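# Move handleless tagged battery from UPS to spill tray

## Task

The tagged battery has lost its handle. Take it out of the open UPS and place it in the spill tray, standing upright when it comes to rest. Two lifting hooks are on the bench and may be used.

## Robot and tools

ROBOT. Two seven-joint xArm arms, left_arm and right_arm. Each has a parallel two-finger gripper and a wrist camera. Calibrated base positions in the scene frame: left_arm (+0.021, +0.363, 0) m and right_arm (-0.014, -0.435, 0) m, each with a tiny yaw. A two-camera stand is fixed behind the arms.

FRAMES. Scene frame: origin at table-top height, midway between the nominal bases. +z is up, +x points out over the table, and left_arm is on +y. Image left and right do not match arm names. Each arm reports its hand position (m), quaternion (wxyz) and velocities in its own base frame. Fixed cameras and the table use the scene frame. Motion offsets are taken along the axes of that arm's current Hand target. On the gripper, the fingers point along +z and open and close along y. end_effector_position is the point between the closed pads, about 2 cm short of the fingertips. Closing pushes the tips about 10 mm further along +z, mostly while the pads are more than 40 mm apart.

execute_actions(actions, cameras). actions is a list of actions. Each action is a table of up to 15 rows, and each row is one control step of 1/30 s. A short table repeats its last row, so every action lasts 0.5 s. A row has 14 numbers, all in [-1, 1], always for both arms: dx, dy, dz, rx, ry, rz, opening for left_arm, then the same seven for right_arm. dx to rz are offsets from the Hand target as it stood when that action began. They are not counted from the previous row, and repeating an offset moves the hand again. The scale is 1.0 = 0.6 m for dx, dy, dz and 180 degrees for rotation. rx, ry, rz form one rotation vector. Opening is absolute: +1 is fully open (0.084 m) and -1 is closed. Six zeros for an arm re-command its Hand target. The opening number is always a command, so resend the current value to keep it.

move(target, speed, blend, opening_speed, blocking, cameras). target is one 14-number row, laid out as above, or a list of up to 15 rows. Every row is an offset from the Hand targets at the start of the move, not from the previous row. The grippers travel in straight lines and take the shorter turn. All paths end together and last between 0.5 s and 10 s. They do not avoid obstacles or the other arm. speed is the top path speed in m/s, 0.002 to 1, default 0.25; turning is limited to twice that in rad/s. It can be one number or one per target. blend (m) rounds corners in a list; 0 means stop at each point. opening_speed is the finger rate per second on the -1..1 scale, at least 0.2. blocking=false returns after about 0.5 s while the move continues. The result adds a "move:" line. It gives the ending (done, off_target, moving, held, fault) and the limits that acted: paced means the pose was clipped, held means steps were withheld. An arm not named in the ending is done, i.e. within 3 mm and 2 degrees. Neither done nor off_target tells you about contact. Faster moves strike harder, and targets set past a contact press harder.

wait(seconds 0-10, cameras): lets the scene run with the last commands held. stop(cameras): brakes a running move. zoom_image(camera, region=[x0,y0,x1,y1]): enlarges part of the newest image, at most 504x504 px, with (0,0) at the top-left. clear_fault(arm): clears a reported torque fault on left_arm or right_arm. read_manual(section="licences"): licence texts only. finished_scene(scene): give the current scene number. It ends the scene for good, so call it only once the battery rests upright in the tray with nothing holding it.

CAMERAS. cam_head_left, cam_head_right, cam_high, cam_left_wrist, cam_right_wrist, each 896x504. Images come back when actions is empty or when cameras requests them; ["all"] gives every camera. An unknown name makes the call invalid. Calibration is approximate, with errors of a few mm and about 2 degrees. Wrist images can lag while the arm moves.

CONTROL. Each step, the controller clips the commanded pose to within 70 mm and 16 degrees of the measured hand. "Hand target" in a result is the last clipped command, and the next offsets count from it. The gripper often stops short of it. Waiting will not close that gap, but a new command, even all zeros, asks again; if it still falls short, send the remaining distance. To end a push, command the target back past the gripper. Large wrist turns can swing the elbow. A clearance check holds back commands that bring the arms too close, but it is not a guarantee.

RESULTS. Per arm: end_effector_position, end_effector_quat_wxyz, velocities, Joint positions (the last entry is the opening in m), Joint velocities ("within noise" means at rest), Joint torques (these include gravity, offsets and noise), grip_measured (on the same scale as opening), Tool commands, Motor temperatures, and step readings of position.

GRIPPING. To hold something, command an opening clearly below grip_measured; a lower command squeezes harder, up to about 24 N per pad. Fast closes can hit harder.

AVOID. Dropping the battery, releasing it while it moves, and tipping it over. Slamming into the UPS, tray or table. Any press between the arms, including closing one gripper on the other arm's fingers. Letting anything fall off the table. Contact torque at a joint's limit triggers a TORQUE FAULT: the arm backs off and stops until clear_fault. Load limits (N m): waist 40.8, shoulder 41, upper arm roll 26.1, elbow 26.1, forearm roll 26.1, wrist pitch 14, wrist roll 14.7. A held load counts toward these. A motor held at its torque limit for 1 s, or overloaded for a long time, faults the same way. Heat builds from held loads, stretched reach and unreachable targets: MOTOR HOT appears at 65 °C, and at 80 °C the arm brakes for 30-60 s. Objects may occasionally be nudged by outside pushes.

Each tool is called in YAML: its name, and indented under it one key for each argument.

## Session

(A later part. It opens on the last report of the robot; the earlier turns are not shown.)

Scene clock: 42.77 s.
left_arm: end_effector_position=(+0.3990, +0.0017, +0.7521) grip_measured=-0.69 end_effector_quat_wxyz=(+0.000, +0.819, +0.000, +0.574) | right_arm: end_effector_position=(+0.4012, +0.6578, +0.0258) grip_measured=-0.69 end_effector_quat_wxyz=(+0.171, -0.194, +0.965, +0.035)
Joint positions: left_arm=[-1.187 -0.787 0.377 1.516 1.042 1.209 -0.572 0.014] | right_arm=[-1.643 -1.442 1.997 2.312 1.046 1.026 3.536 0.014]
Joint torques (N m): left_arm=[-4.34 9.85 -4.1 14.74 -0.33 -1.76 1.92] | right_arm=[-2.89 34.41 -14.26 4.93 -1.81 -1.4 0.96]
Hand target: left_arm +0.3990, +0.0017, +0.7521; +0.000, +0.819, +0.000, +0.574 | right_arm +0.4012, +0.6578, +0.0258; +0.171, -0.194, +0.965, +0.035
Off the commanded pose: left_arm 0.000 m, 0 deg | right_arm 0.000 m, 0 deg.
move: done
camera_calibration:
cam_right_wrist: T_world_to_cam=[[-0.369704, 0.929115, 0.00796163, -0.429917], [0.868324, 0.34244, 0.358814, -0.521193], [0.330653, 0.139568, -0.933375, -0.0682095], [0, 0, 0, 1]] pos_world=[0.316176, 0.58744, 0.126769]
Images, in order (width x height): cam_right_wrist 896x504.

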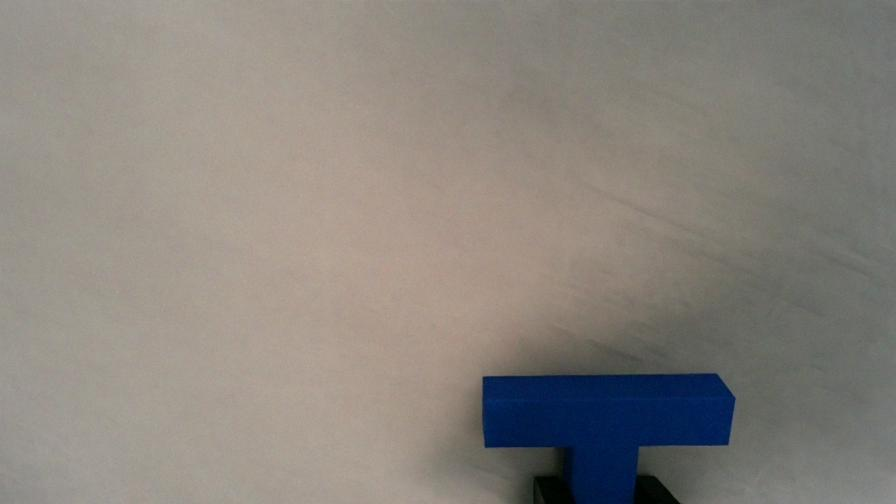

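move:
  target:
    - [0,0,0,0,0,0,-0.8,-0.086,0,-0.235,0,0,0,-0.8]
    - [0,0,0,0,0,0,-0.8,0.034,-0.433,-0.765,0,0,0,-0.8]
    - [0,0,0,0,0,0,-0.8,0.093,-0.92,-0.992,-0.284,0.316,0.61,-0.8]
  blend: [0.04,0.05,0]
  speed: 0.5
  cameras: ["cam_high","cam_head_left","cam_right_wrist"]

Scene clock: 47.27 s.
left_arm: end_effector_position=(+0.3990, +0.0017, +0.7521) grip_measured=-0.69 end_effector_quat_wxyz=(+0.000, +0.819, +0.000, +0.574) | right_arm: end_effector_position=(+0.3776, +0.0492, +0.5653) grip_measured=-0.69 end_effector_quat_wxyz=(-0.405, +0.579, +0.580, +0.406)
Joint positions: left_arm=[-1.187 -0.787 0.377 1.516 1.042 1.209 -0.572 0.014] | right_arm=[-1.142 -0.144 0.523 1.513 1.262 2.172 4.545 0.014]
Joint torques (N m): left_arm=[-4.35 9.39 -4.2 14.75 0.57 -2.34 1.8] | right_arm=[-3.57 -20.44 -4.94 8.29 4.49 -0.36 1.26]
Hand target: left_arm +0.3990, +0.0017, +0.7521; +0.000, +0.819, +0.000, +0.574 | right_arm +0.3777, +0.0492, +0.5653; -0.405, +0.579, +0.580, +0.406
Off the commanded pose: left_arm 0.000 m, 0 deg | right_arm 0.000 m, 0 deg.
move: done; limits=paced
camera_calibration:
cam_right_wrist: T_world_to_cam=[[0.999846, -0.00752718, -0.0158527, -0.335165], [-0.017497, -0.35809, -0.933523, 0.613756], [0.00135009, 0.933657, -0.358167, 0.288247], [0, 0, 0, 1]] pos_world=[0.345463, -0.0518663, 0.670883]
Images, in order (width x height): cam_head_left 896x504, cam_high 896x504, cam_right_wrist 896x504.

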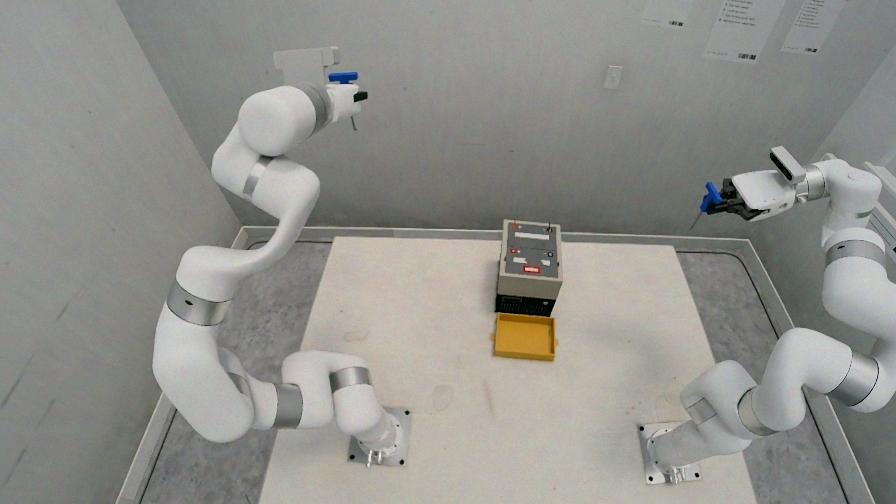

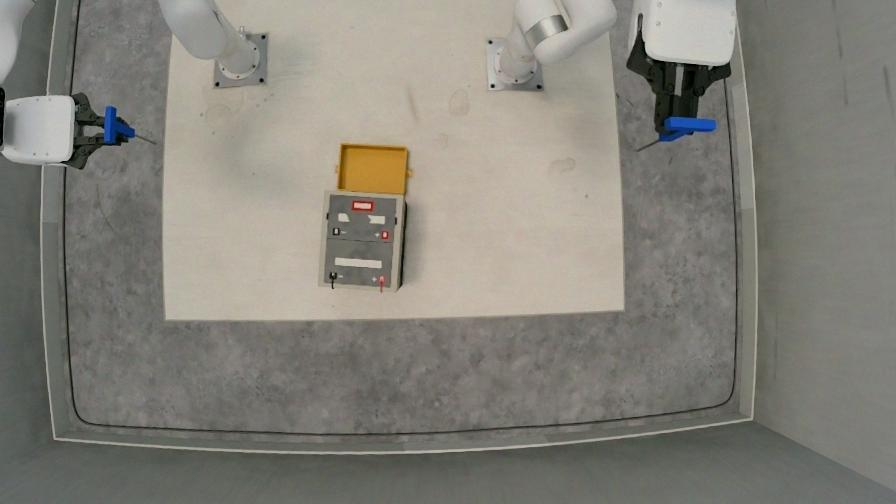

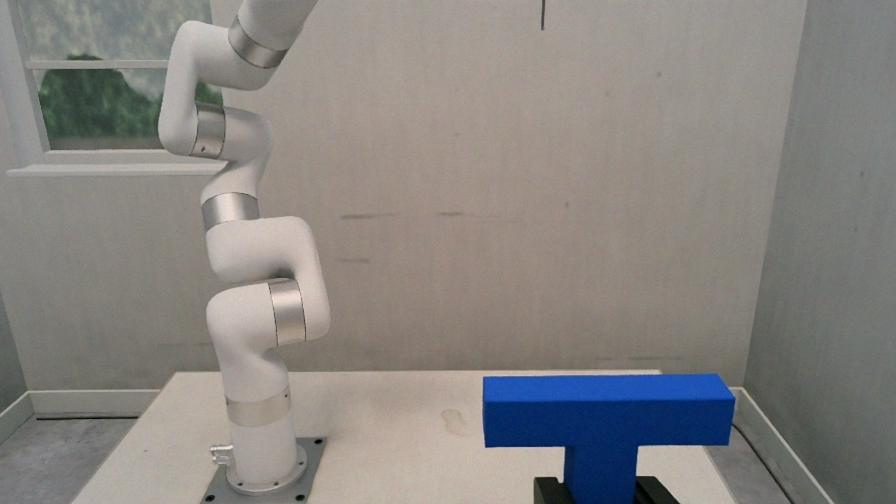

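move:
  target:
    - [-0.4,0.487,0.2,-0.4246,-0.109,0.27,-0.8,-0.184,0.193,0.493,-0.0282,0,0.0103,-0.8]
    - [-0.632,0.487,0.272,-0.4246,-0.109,0.27,-0.8,-0.263,0.193,0.521,-0.0282,0,0.0103,-0.8]
  speed: 0.3
  cameras: ["all"]

zoom_image:
  camera: "cam_high"
  region: [280, 150, 460, 300]

Scene clock: 52.33 s.
left_arm: end_effector_position=(+0.4229, -0.2908, +0.3402) grip_measured=-0.69 end_effector_quat_wxyz=(+0.271, +0.653, -0.653, +0.271) | right_arm: end_effector_position=(+0.4941, +0.2887, +0.3102) grip_measured=-0.69 end_effector_quat_wxyz=(-0.385, +0.606, +0.552, +0.425)
Joint positions: left_arm=[-2.112 -1.227 1.193 1.087 0.723 1.016 0.521 0.014] | right_arm=[-0.825 0.207 1.081 1.091 1.278 1.005 4.247 0.014]
Joint torques (N m): left_arm=[4.5 11.56 -18.83 5.46 2.03 -4.52 0.51] | right_arm=[3.81 -6.41 1.88 10.58 -1.63 -1.03 -1.07]
Hand target: left_arm +0.4229, -0.2908, +0.3402; +0.271, +0.653, -0.653, +0.271 | right_arm +0.4941, +0.2887, +0.3102; -0.385, +0.606, +0.552, +0.425
Off the commanded pose: left_arm 0.000 m, 0 deg | right_arm 0.000 m, 0 deg.
move: done
camera_calibration:
cam_left_wrist: T_world_to_cam=[[-0.999566, 0.0214052, 0.0202258, 0.454639], [0.00106038, 0.712515, -0.701656, 0.510014], [-0.0294303, -0.701331, -0.712228, 0.182802], [0, 0, 0, 1]] pos_world=[0.459281, -0.24492, 0.478856]
cam_right_wrist: T_world_to_cam=[[0.994681, -0.101773, -0.0158666, -0.423982], [-0.0511886, -0.354749, -0.933559, 0.479041], [0.0893824, 0.929406, -0.358072, -0.0692685], [0, 0, 0, 1]] pos_world=[0.45244, 0.191168, 0.415682]

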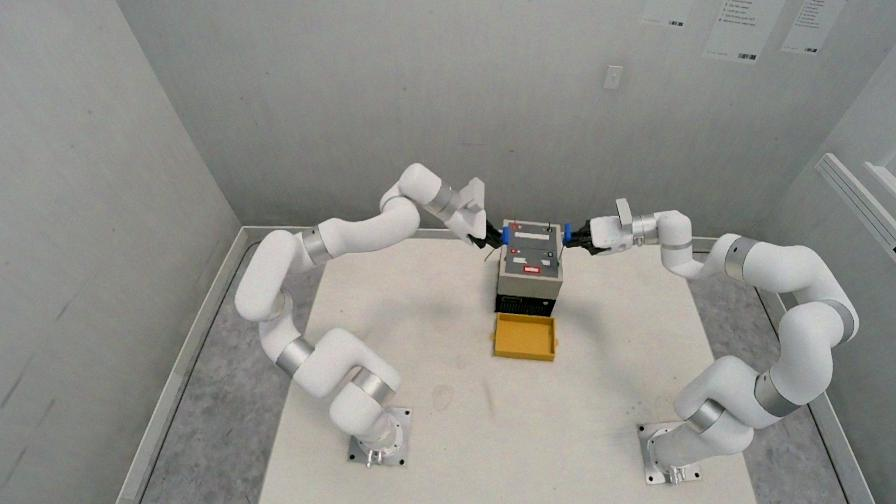

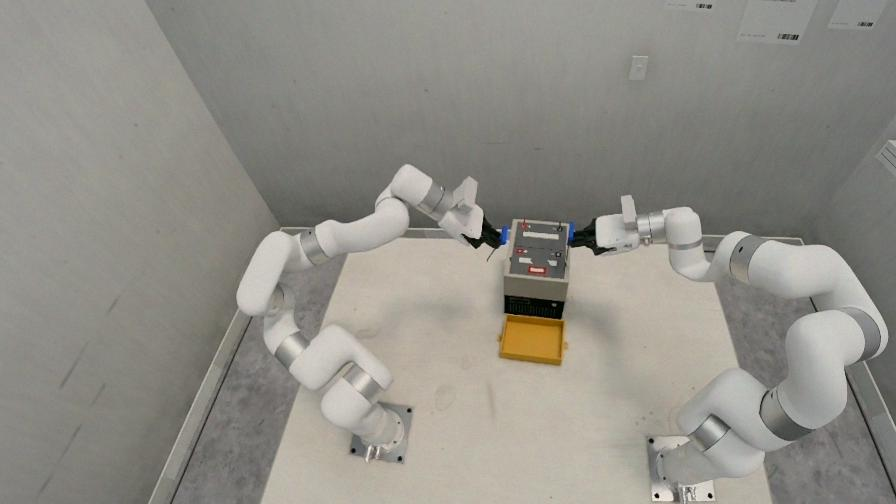

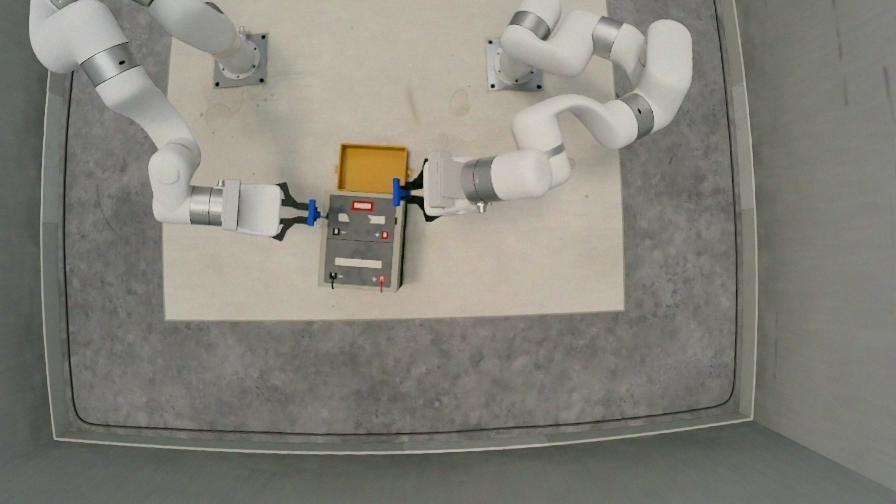

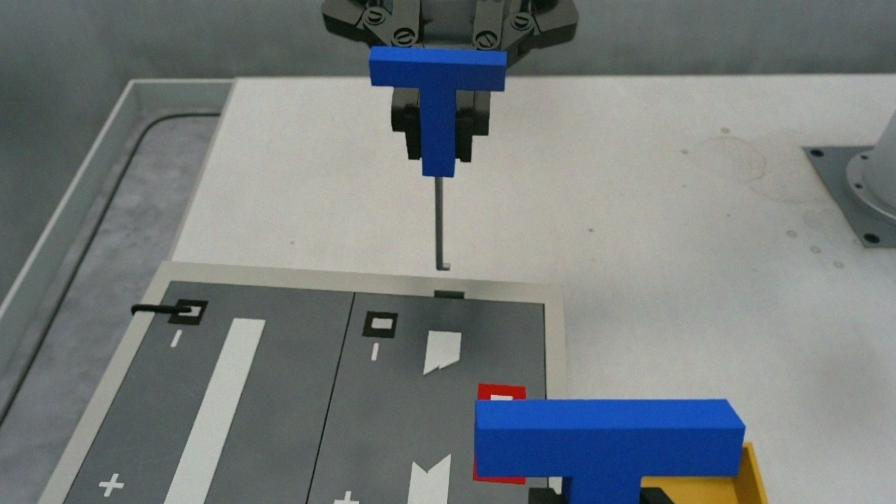

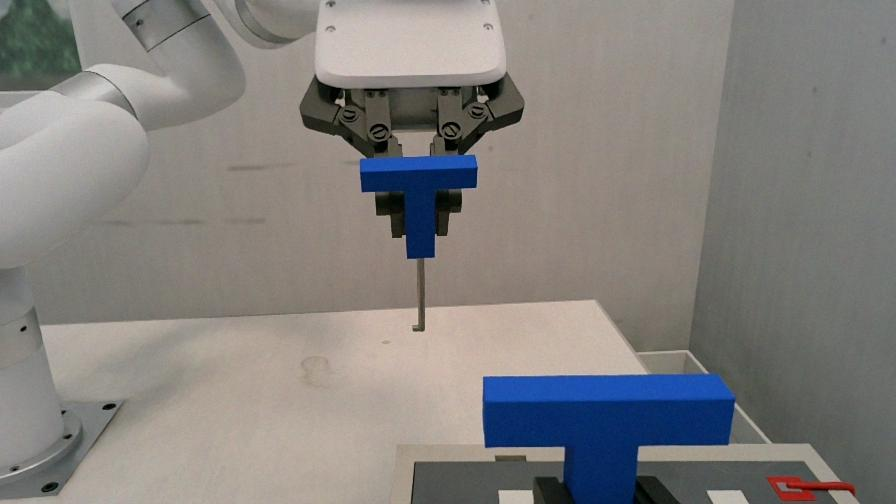

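Scaled by 2.800 from the camera's 896x504 image, which has a finer 1280x720 frame.

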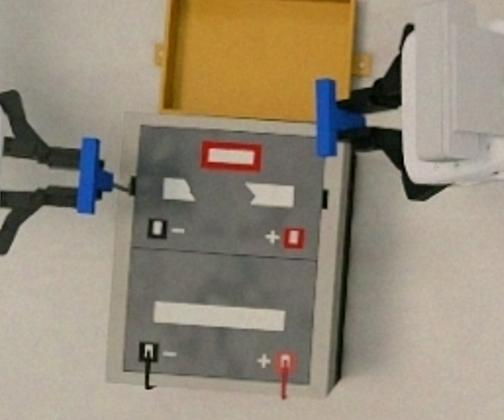

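zoom_image:
  camera: "cam_left_wrist"
  region: [400, 230, 490, 320]

zoom_image:
  camera: "cam_right_wrist"
  region: [370, 300, 570, 500]

Scaled by 5.600 from the camera's 896x504 image, which has a finer 1280x720 frame.

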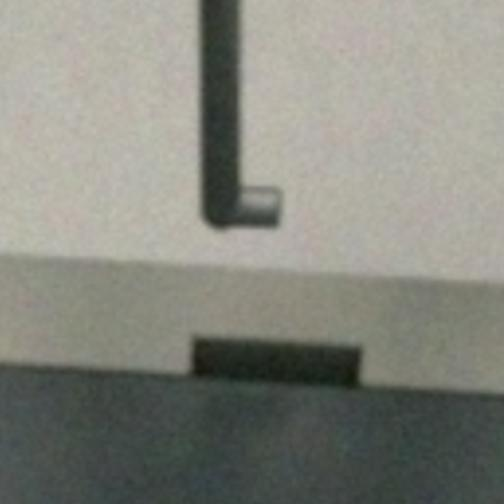

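Scaled by 2.520 from the camera's 896x504 image, which has a finer 1280x720 frame.

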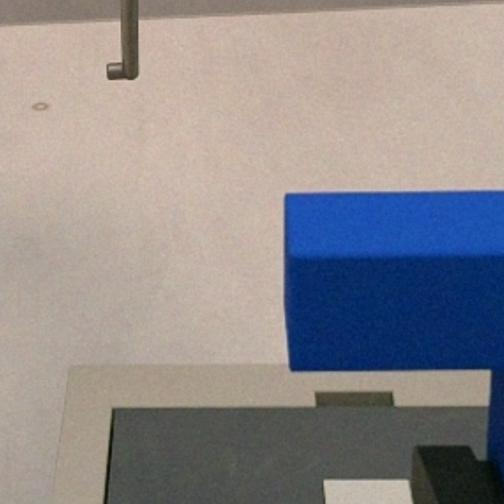

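move:
  target: [0,0,0,0,0,0,-0.8,-0.019,-0.005,0.0063,0,0,0,-0.8]
  speed: 0.1
  cameras: ["cam_left_wrist"]

zoom_image:
  camera: "cam_left_wrist"
  region: [400, 230, 490, 320]

Scene clock: 54.87 s.
left_arm: end_effector_position=(+0.4229, -0.2908, +0.3402) grip_measured=-0.69 end_effector_quat_wxyz=(+0.271, +0.653, -0.653, +0.271) | right_arm: end_effector_position=(+0.4911, +0.2886, +0.2982) grip_measured=-0.69 end_effector_quat_wxyz=(-0.385, +0.606, +0.552, +0.425)
Joint positions: left_arm=[-2.112 -1.227 1.193 1.087 0.723 1.016 0.521 0.014] | right_arm=[-0.82 0.22 1.08 1.069 1.286 0.989 4.217 0.014]
Joint torques (N m): left_arm=[4.26 12.37 -18.99 5.57 1.69 -3.1 -1.79] | right_arm=[3.64 -6.49 2.21 9.9 3.17 -1.1 -1.32]
Hand target: left_arm +0.4229, -0.2908, +0.3402; +0.271, +0.653, -0.653, +0.271 | right_arm +0.4911, +0.2886, +0.2982; -0.385, +0.606, +0.552, +0.425
Off the commanded pose: left_arm 0.000 m, 0 deg | right_arm 0.000 m, 0 deg.
move: done
camera_calibration:
cam_left_wrist: T_world_to_cam=[[-0.999566, 0.0213335, 0.0202974, 0.454587], [0.000961193, 0.712566, -0.701605, 0.510047], [-0.0294309, -0.701281, -0.712277, 0.182838], [0, 0, 0, 1]] pos_world=[0.45928, -0.244919, 0.478856]
Images, in order (width x height): cam_left_wrist 896x504.

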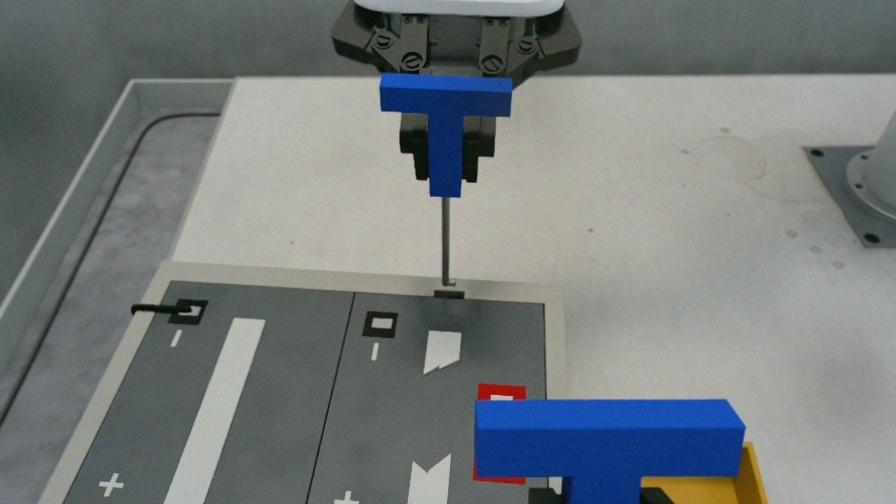

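Scaled by 5.600 from the camera's 896x504 image, which has a finer 1280x720 frame.

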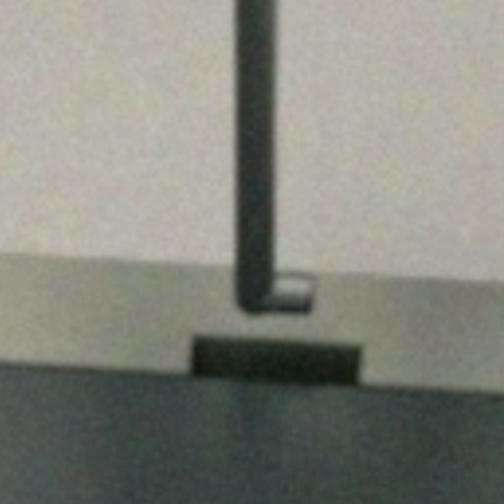

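move:
  target: [0,0,0,0,0,0,-0.8,-0.0235,0,0.0085,0,0,0,-0.8]
  speed: 0.05
  cameras: ["cam_left_wrist"]

zoom_image:
  camera: "cam_left_wrist"
  region: [400, 230, 490, 320]

Scene clock: 55.97 s.
left_arm: end_effector_position=(+0.4229, -0.2908, +0.3402) grip_measured=-0.69 end_effector_quat_wxyz=(+0.271, +0.653, -0.653, +0.271) | right_arm: end_effector_position=(+0.4911, +0.2886, +0.2832) grip_measured=-0.69 end_effector_quat_wxyz=(-0.385, +0.606, +0.552, +0.425)
Joint positions: left_arm=[-2.112 -1.227 1.193 1.087 0.723 1.016 0.521 0.014] | right_arm=[-0.803 0.257 1.072 1.056 1.281 0.957 4.185 0.014]
Joint torques (N m): left_arm=[4.1 13.21 -19.05 5.53 1.24 -2.49 -1.74] | right_arm=[3.64 -7.43 2.94 9.29 -1.61 -1.15 -1.21]
Hand target: left_arm +0.4229, -0.2908, +0.3402; +0.271, +0.653, -0.653, +0.271 | right_arm +0.4911, +0.2886, +0.2832; -0.385, +0.606, +0.552, +0.425
Off the commanded pose: left_arm 0.000 m, 0 deg | right_arm 0.000 m, 0 deg.
move: done
camera_calibration:
cam_left_wrist: T_world_to_cam=[[-0.999566, 0.0213335, 0.0202974, 0.454587], [0.000961193, 0.712566, -0.701605, 0.510047], [-0.0294309, -0.701281, -0.712277, 0.182838], [0, 0, 0, 1]] pos_world=[0.45928, -0.244919, 0.478856]
Images, in order (width x height): cam_left_wrist 896x504.

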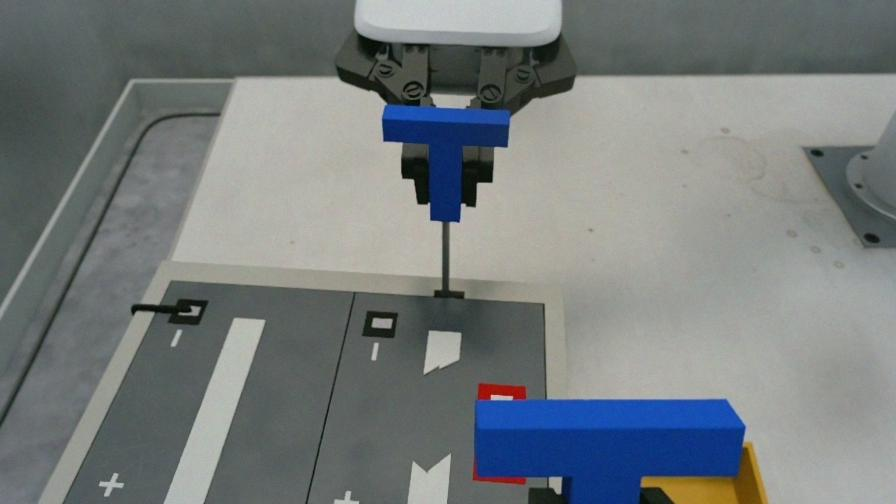

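Scaled by 5.600 from the camera's 896x504 image, which has a finer 1280x720 frame.

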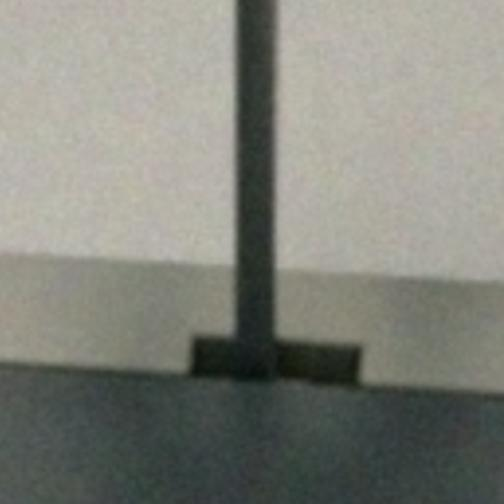

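move:
  target: [0,0,0,0,0,0,-0.8,-0.0705,0,0.0257,0,0,0,-0.8]
  speed: 0.06
  cameras: ["cam_left_wrist"]

zoom_image:
  camera: "cam_left_wrist"
  region: [370, 200, 520, 350]

Scene clock: 57.30 s.
left_arm: end_effector_position=(+0.4229, -0.2908, +0.3402) grip_measured=-0.69 end_effector_quat_wxyz=(+0.271, +0.653, -0.653, +0.271) | right_arm: end_effector_position=(+0.4912, +0.2886, +0.2382) grip_measured=-0.69 end_effector_quat_wxyz=(-0.385, +0.606, +0.552, +0.425)
Joint positions: left_arm=[-2.112 -1.227 1.193 1.087 0.723 1.016 0.521 0.014] | right_arm=[-0.747 0.372 1.038 1.029 1.271 0.869 4.089 0.014]
Joint torques (N m): left_arm=[4.55 13.94 -19.04 5.67 0.62 -1.72 -1.71] | right_arm=[3.75 -4.39 -3.64 -0.27 -4.91 -5.55 -1.16]
Hand target: left_arm +0.4229, -0.2908, +0.3402; +0.271, +0.653, -0.653, +0.271 | right_arm +0.4912, +0.2886, +0.2382; -0.385, +0.606, +0.552, +0.425
Off the commanded pose: left_arm 0.000 m, 0 deg | right_arm 0.000 m, 0 deg.
move: done
camera_calibration:
cam_left_wrist: T_world_to_cam=[[-0.999566, 0.0213335, 0.0202974, 0.454587], [0.000961193, 0.712566, -0.701605, 0.510047], [-0.0294309, -0.701281, -0.712277, 0.182838], [0, 0, 0, 1]] pos_world=[0.45928, -0.244919, 0.478856]
Images, in order (width x height): cam_left_wrist 896x504.

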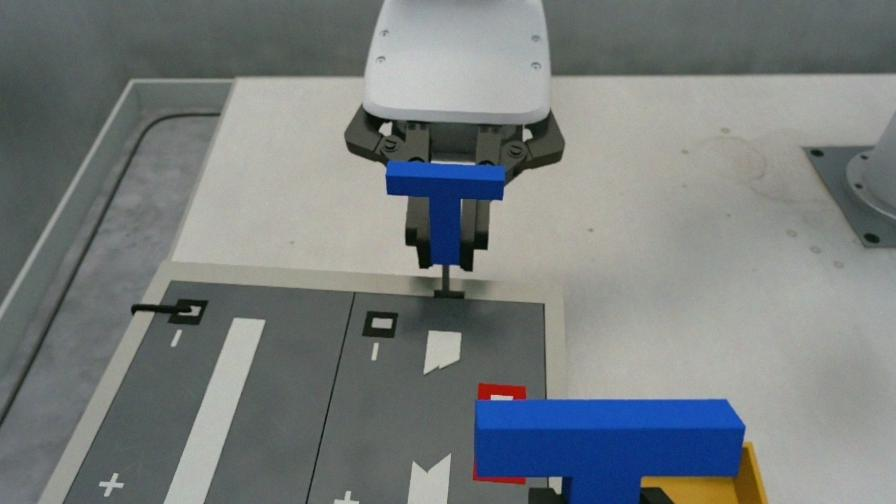

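Scaled by 3.360 from the camera's 896x504 image, which has a finer 1280x720 frame.

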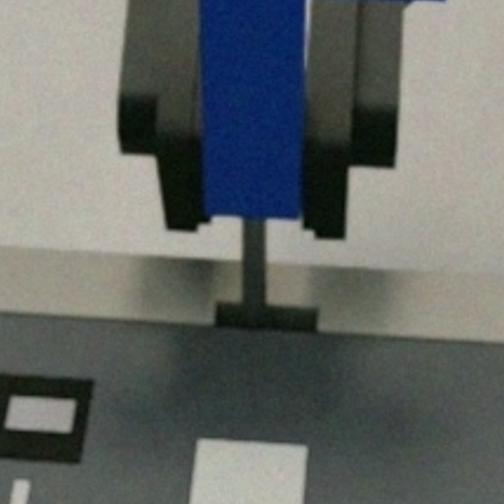

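wait:
  seconds: 0.2
  cameras: ["cam_right_wrist"]

Scene clock: 57.73 s.
left_arm: end_effector_position=(+0.4229, -0.2908, +0.3402) grip_measured=-0.69 end_effector_quat_wxyz=(+0.271, +0.653, -0.653, +0.271) | right_arm: end_effector_position=(+0.4912, +0.2886, +0.2382) grip_measured=-0.69 end_effector_quat_wxyz=(-0.385, +0.606, +0.552, +0.425)
Joint positions: left_arm=[-2.112 -1.227 1.193 1.087 0.723 1.016 0.521 0.014] | right_arm=[-0.747 0.372 1.037 1.029 1.271 0.869 4.089 0.014]
Joint torques (N m): left_arm=[4.06 14.1 -19.05 5.64 0.28 -1.7 -1.58] | right_arm=[3.8 -4.08 -3.33 0.78 -4.79 -5.5 -1.34]
Hand target: left_arm +0.4229, -0.2908, +0.3402; +0.271, +0.653, -0.653, +0.271 | right_arm +0.4912, +0.2886, +0.2382; -0.385, +0.606, +0.552, +0.425
Tool commands: left_gripper/opening=-0.8 right_gripper/opening=-0.8
Off the commanded pose: left_arm 0.000 m, 0 deg | right_arm 0.000 m, 0 deg.
wait: 0.20 s; at rest from the start
camera_calibration:
cam_right_wrist: T_world_to_cam=[[0.994676, -0.101806, -0.0159603, -0.422319], [-0.0512876, -0.354739, -0.933557, 0.411652], [0.0893805, 0.929406, -0.358072, -0.0946125], [0, 0, 0, 1]] pos_world=[0.44964, 0.190968, 0.343682]
Images, in order (width x height): cam_right_wrist 896x504.

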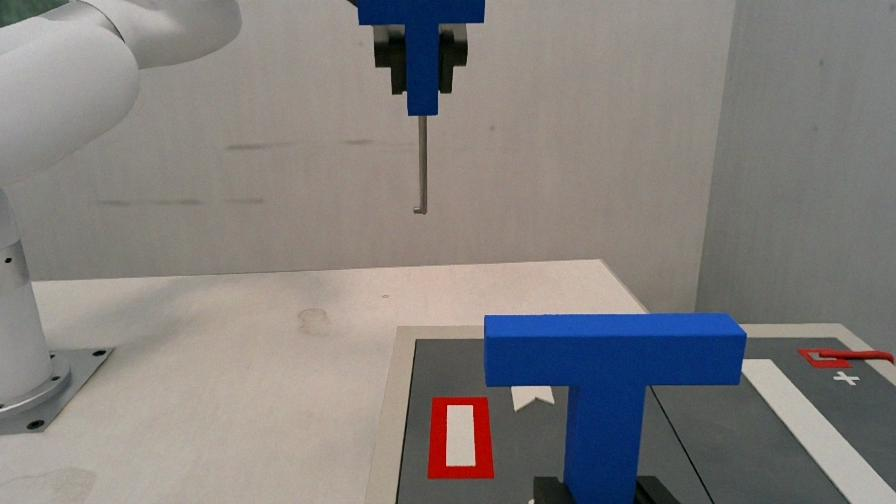

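move:
  target:
    - [0,0,0,0,0,0,-0.8,0.0047,0,-0.0017,0,0,0,-1]
    - [0,0,0,0,0,0,-0.8,0.0055,-0.0119,0.0005,-0.1175,0,0.0427,-1]
    - [0,0,0,0,0,0,-0.8,0.0078,-0.022,0.0069,-0.235,0,0.0855,-1]
    - [0,0,0,0,0,0,-0.8,0.0113,-0.0288,0.0164,-0.3525,0,0.128,-1]
    - [0,0,0,0,0,0,-0.8,0.0154,-0.0312,0.0276,-0.47,0,0.171,-1]
  blend: [0,0.002,0.002,0.002,0]
  cameras: ["cam_left_wrist","cam_right_wrist"]

zoom_image:
  camera: "cam_left_wrist"
  region: [370, 200, 520, 350]

Scene clock: 62.80 s.
left_arm: end_effector_position=(+0.4229, -0.2908, +0.3402) grip_measured=-0.69 end_effector_quat_wxyz=(+0.271, +0.653, -0.653, +0.271) | right_arm: end_effector_position=(+0.4743, +0.3090, +0.2411) grip_measured=-0.69 end_effector_quat_wxyz=(+0.028, +0.818, -0.039, +0.574)
Joint positions: left_arm=[-2.112 -1.227 1.193 1.087 0.723 1.016 0.521 0.014] | right_arm=[-1.124 -1.173 1.534 1.241 3.635 -0.334 3.879 0.014]
Joint torques (N m): left_arm=[3.54 15.04 -19.76 6.03 -0.47 -1.7 -1.79] | right_arm=[-4.41 12.39 -25.95 5.93 1.37 -0.32 1.14]
Hand target: left_arm +0.4229, -0.2908, +0.3402; +0.271, +0.653, -0.653, +0.271 | right_arm +0.4743, +0.3090, +0.2411; +0.028, +0.818, -0.039, +0.574
Off the commanded pose: left_arm 0.000 m, 0 deg | right_arm 0.000 m, 0 deg.
move: done
camera_calibration:
cam_left_wrist: T_world_to_cam=[[-0.999566, 0.0213313, 0.0202986, 0.454586], [0.000960859, 0.712615, -0.701555, 0.510036], [-0.0294301, -0.701231, -0.712326, 0.182873], [0, 0, 0, 1]] pos_world=[0.45928, -0.244919, 0.478856]
cam_right_wrist: T_world_to_cam=[[-0.102223, -0.994612, -0.0172278, 0.393028], [-0.352138, 0.0523777, -0.934481, 0.437899], [0.930349, -0.0894585, -0.355595, -0.195732], [0, 0, 0, 1]] pos_world=[0.376476, 0.350464, 0.346378]
Images, in order (width x height): cam_left_wrist 896x504, cam_right_wrist 896x504.

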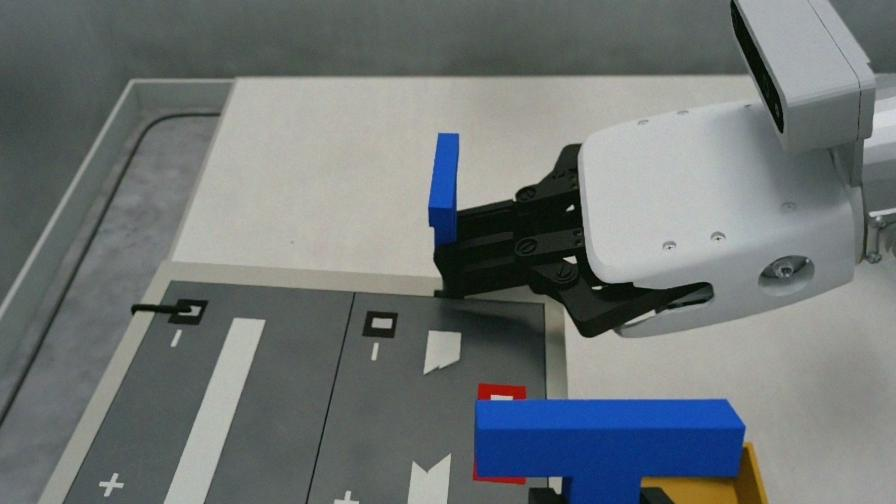

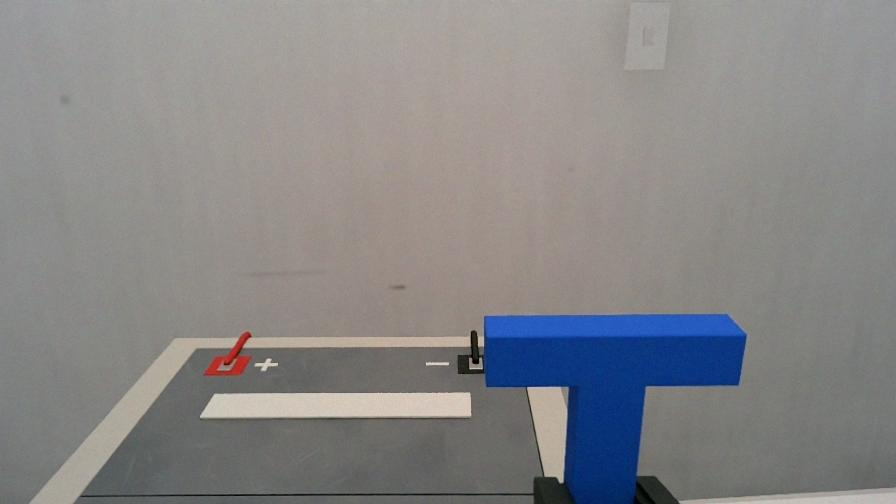

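Scaled by 3.360 from the camera's 896x504 image, which has a finer 1280x720 frame.

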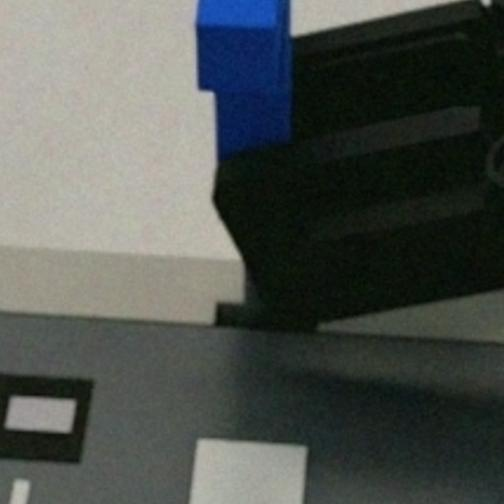

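move:
  target: [0,0,0,0,0,0,-0.8,0.0157,0,-0.0057,0,0,0,-1]
  speed: 0.04
  cameras: ["cam_right_wrist","cam_left_wrist"]

Scene clock: 63.77 s.
left_arm: end_effector_position=(+0.4229, -0.2908, +0.3402) grip_measured=-0.69 end_effector_quat_wxyz=(+0.271, +0.653, -0.653, +0.271) | right_arm: end_effector_position=(+0.4743, +0.3090, +0.2511) grip_measured=-0.69 end_effector_quat_wxyz=(+0.028, +0.818, -0.039, +0.574)
Joint positions: left_arm=[-2.112 -1.227 1.193 1.087 0.723 1.016 0.521 0.014] | right_arm=[-1.123 -1.158 1.519 1.251 3.625 -0.347 3.869 0.014]
Joint torques (N m): left_arm=[3.52 15.14 -20.1 6.1 -0.51 -1.59 -1.82] | right_arm=[3.9 29.03 -25.98 6.04 -3.32 -0.4 -1.26]
Hand target: left_arm +0.4229, -0.2908, +0.3402; +0.271, +0.653, -0.653, +0.271 | right_arm +0.4743, +0.3090, +0.2512; +0.028, +0.818, -0.039, +0.574
Off the commanded pose: left_arm 0.000 m, 0 deg | right_arm 0.000 m, 0 deg.
move: done
camera_calibration:
cam_left_wrist: T_world_to_cam=[[-0.999566, 0.0213313, 0.0202986, 0.454586], [0.000960859, 0.712615, -0.701555, 0.510036], [-0.0294301, -0.701231, -0.712326, 0.182873], [0, 0, 0, 1]] pos_world=[0.45928, -0.244919, 0.478856]
cam_right_wrist: T_world_to_cam=[[-0.102224, -0.994612, -0.0172379, 0.393194], [-0.352049, 0.0523792, -0.934515, 0.447187], [0.930382, -0.0894613, -0.355507, -0.192126], [0, 0, 0, 1]] pos_world=[0.376377, 0.350464, 0.356378]
Images, in order (width x height): cam_left_wrist 896x504, cam_right_wrist 896x504.

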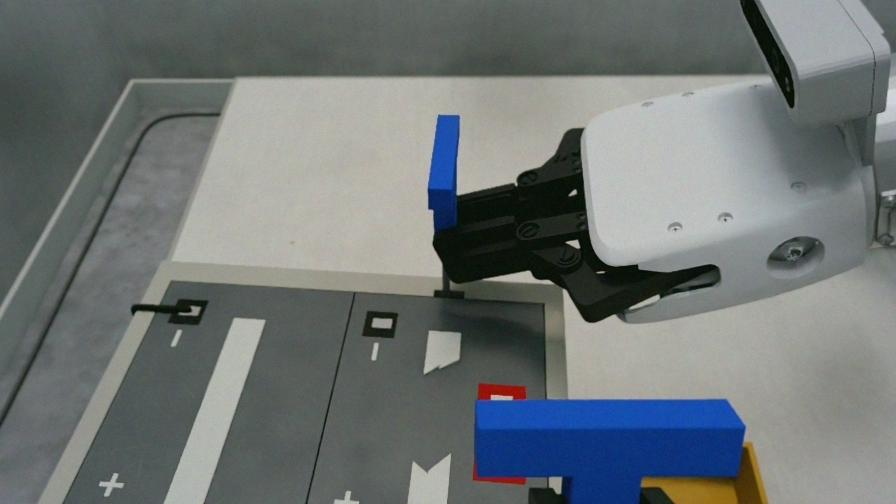

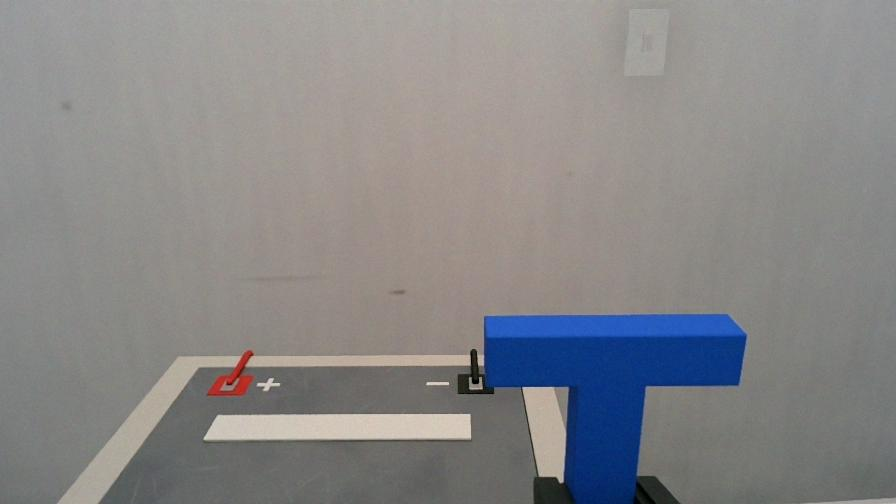

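zoom_image:
  camera: "cam_left_wrist"
  region: [320, 230, 600, 400]

Scaled by 1.800 from the camera's 896x504 image, which has a finer 1280x720 frame.

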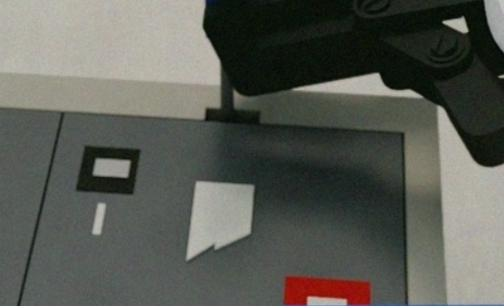

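move:
  target: [0,0,0,0,0,0,-0.8,0.0157,0,-0.0057,0,0,0,-1]
  speed: 0.04
  cameras: ["cam_left_wrist"]

zoom_image:
  camera: "cam_left_wrist"
  region: [320, 230, 600, 400]

Scene clock: 64.90 s.
left_arm: end_effector_position=(+0.4229, -0.2908, +0.3402) grip_measured=-0.69 end_effector_quat_wxyz=(+0.271, +0.653, -0.653, +0.271) | right_arm: end_effector_position=(+0.4742, +0.3090, +0.2611) grip_measured=-0.69 end_effector_quat_wxyz=(+0.028, +0.818, -0.039, +0.574)
Joint positions: left_arm=[-2.112 -1.227 1.193 1.087 0.723 1.016 0.521 0.014] | right_arm=[-1.122 -1.143 1.504 1.262 3.615 -0.361 3.86 0.014]
Joint torques (N m): left_arm=[3.19 14.84 -20.36 6.15 -0.87 -1.64 -1.78] | right_arm=[3.13 31.16 -46.12 10.13 -5.67 4.75 -1.1]
Hand target: left_arm +0.4229, -0.2908, +0.3402; +0.271, +0.653, -0.653, +0.271 | right_arm +0.4743, +0.3090, +0.2612; +0.028, +0.818, -0.039, +0.574
Off the commanded pose: left_arm 0.000 m, 0 deg | right_arm 0.000 m, 0 deg.
move: done
camera_calibration:
cam_left_wrist: T_world_to_cam=[[-0.999566, 0.0213313, 0.0202986, 0.454586], [0.000960859, 0.712615, -0.701555, 0.510036], [-0.0294301, -0.701231, -0.712326, 0.182873], [0, 0, 0, 1]] pos_world=[0.45928, -0.244919, 0.478856]
Images, in order (width x height): cam_left_wrist 896x504.

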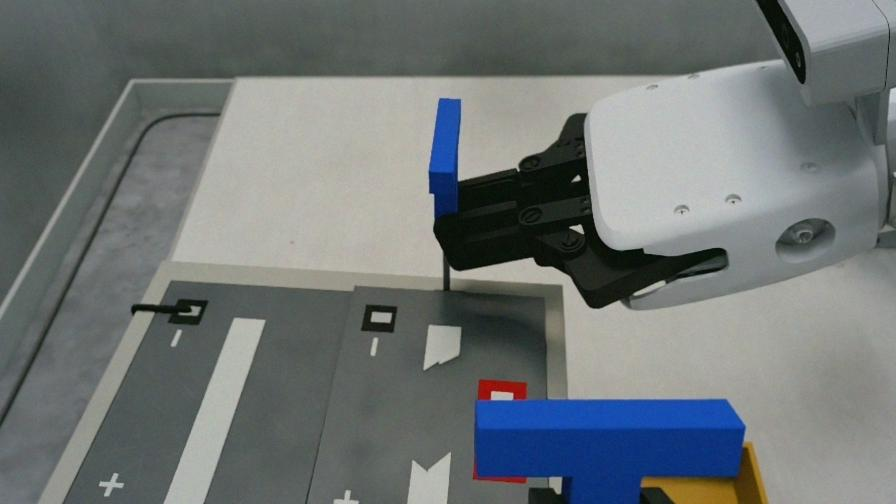

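Scaled by 1.800 from the camera's 896x504 image, which has a finer 1280x720 frame.

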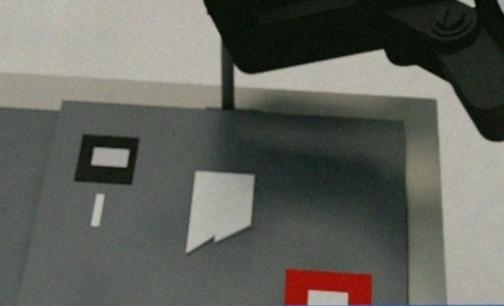

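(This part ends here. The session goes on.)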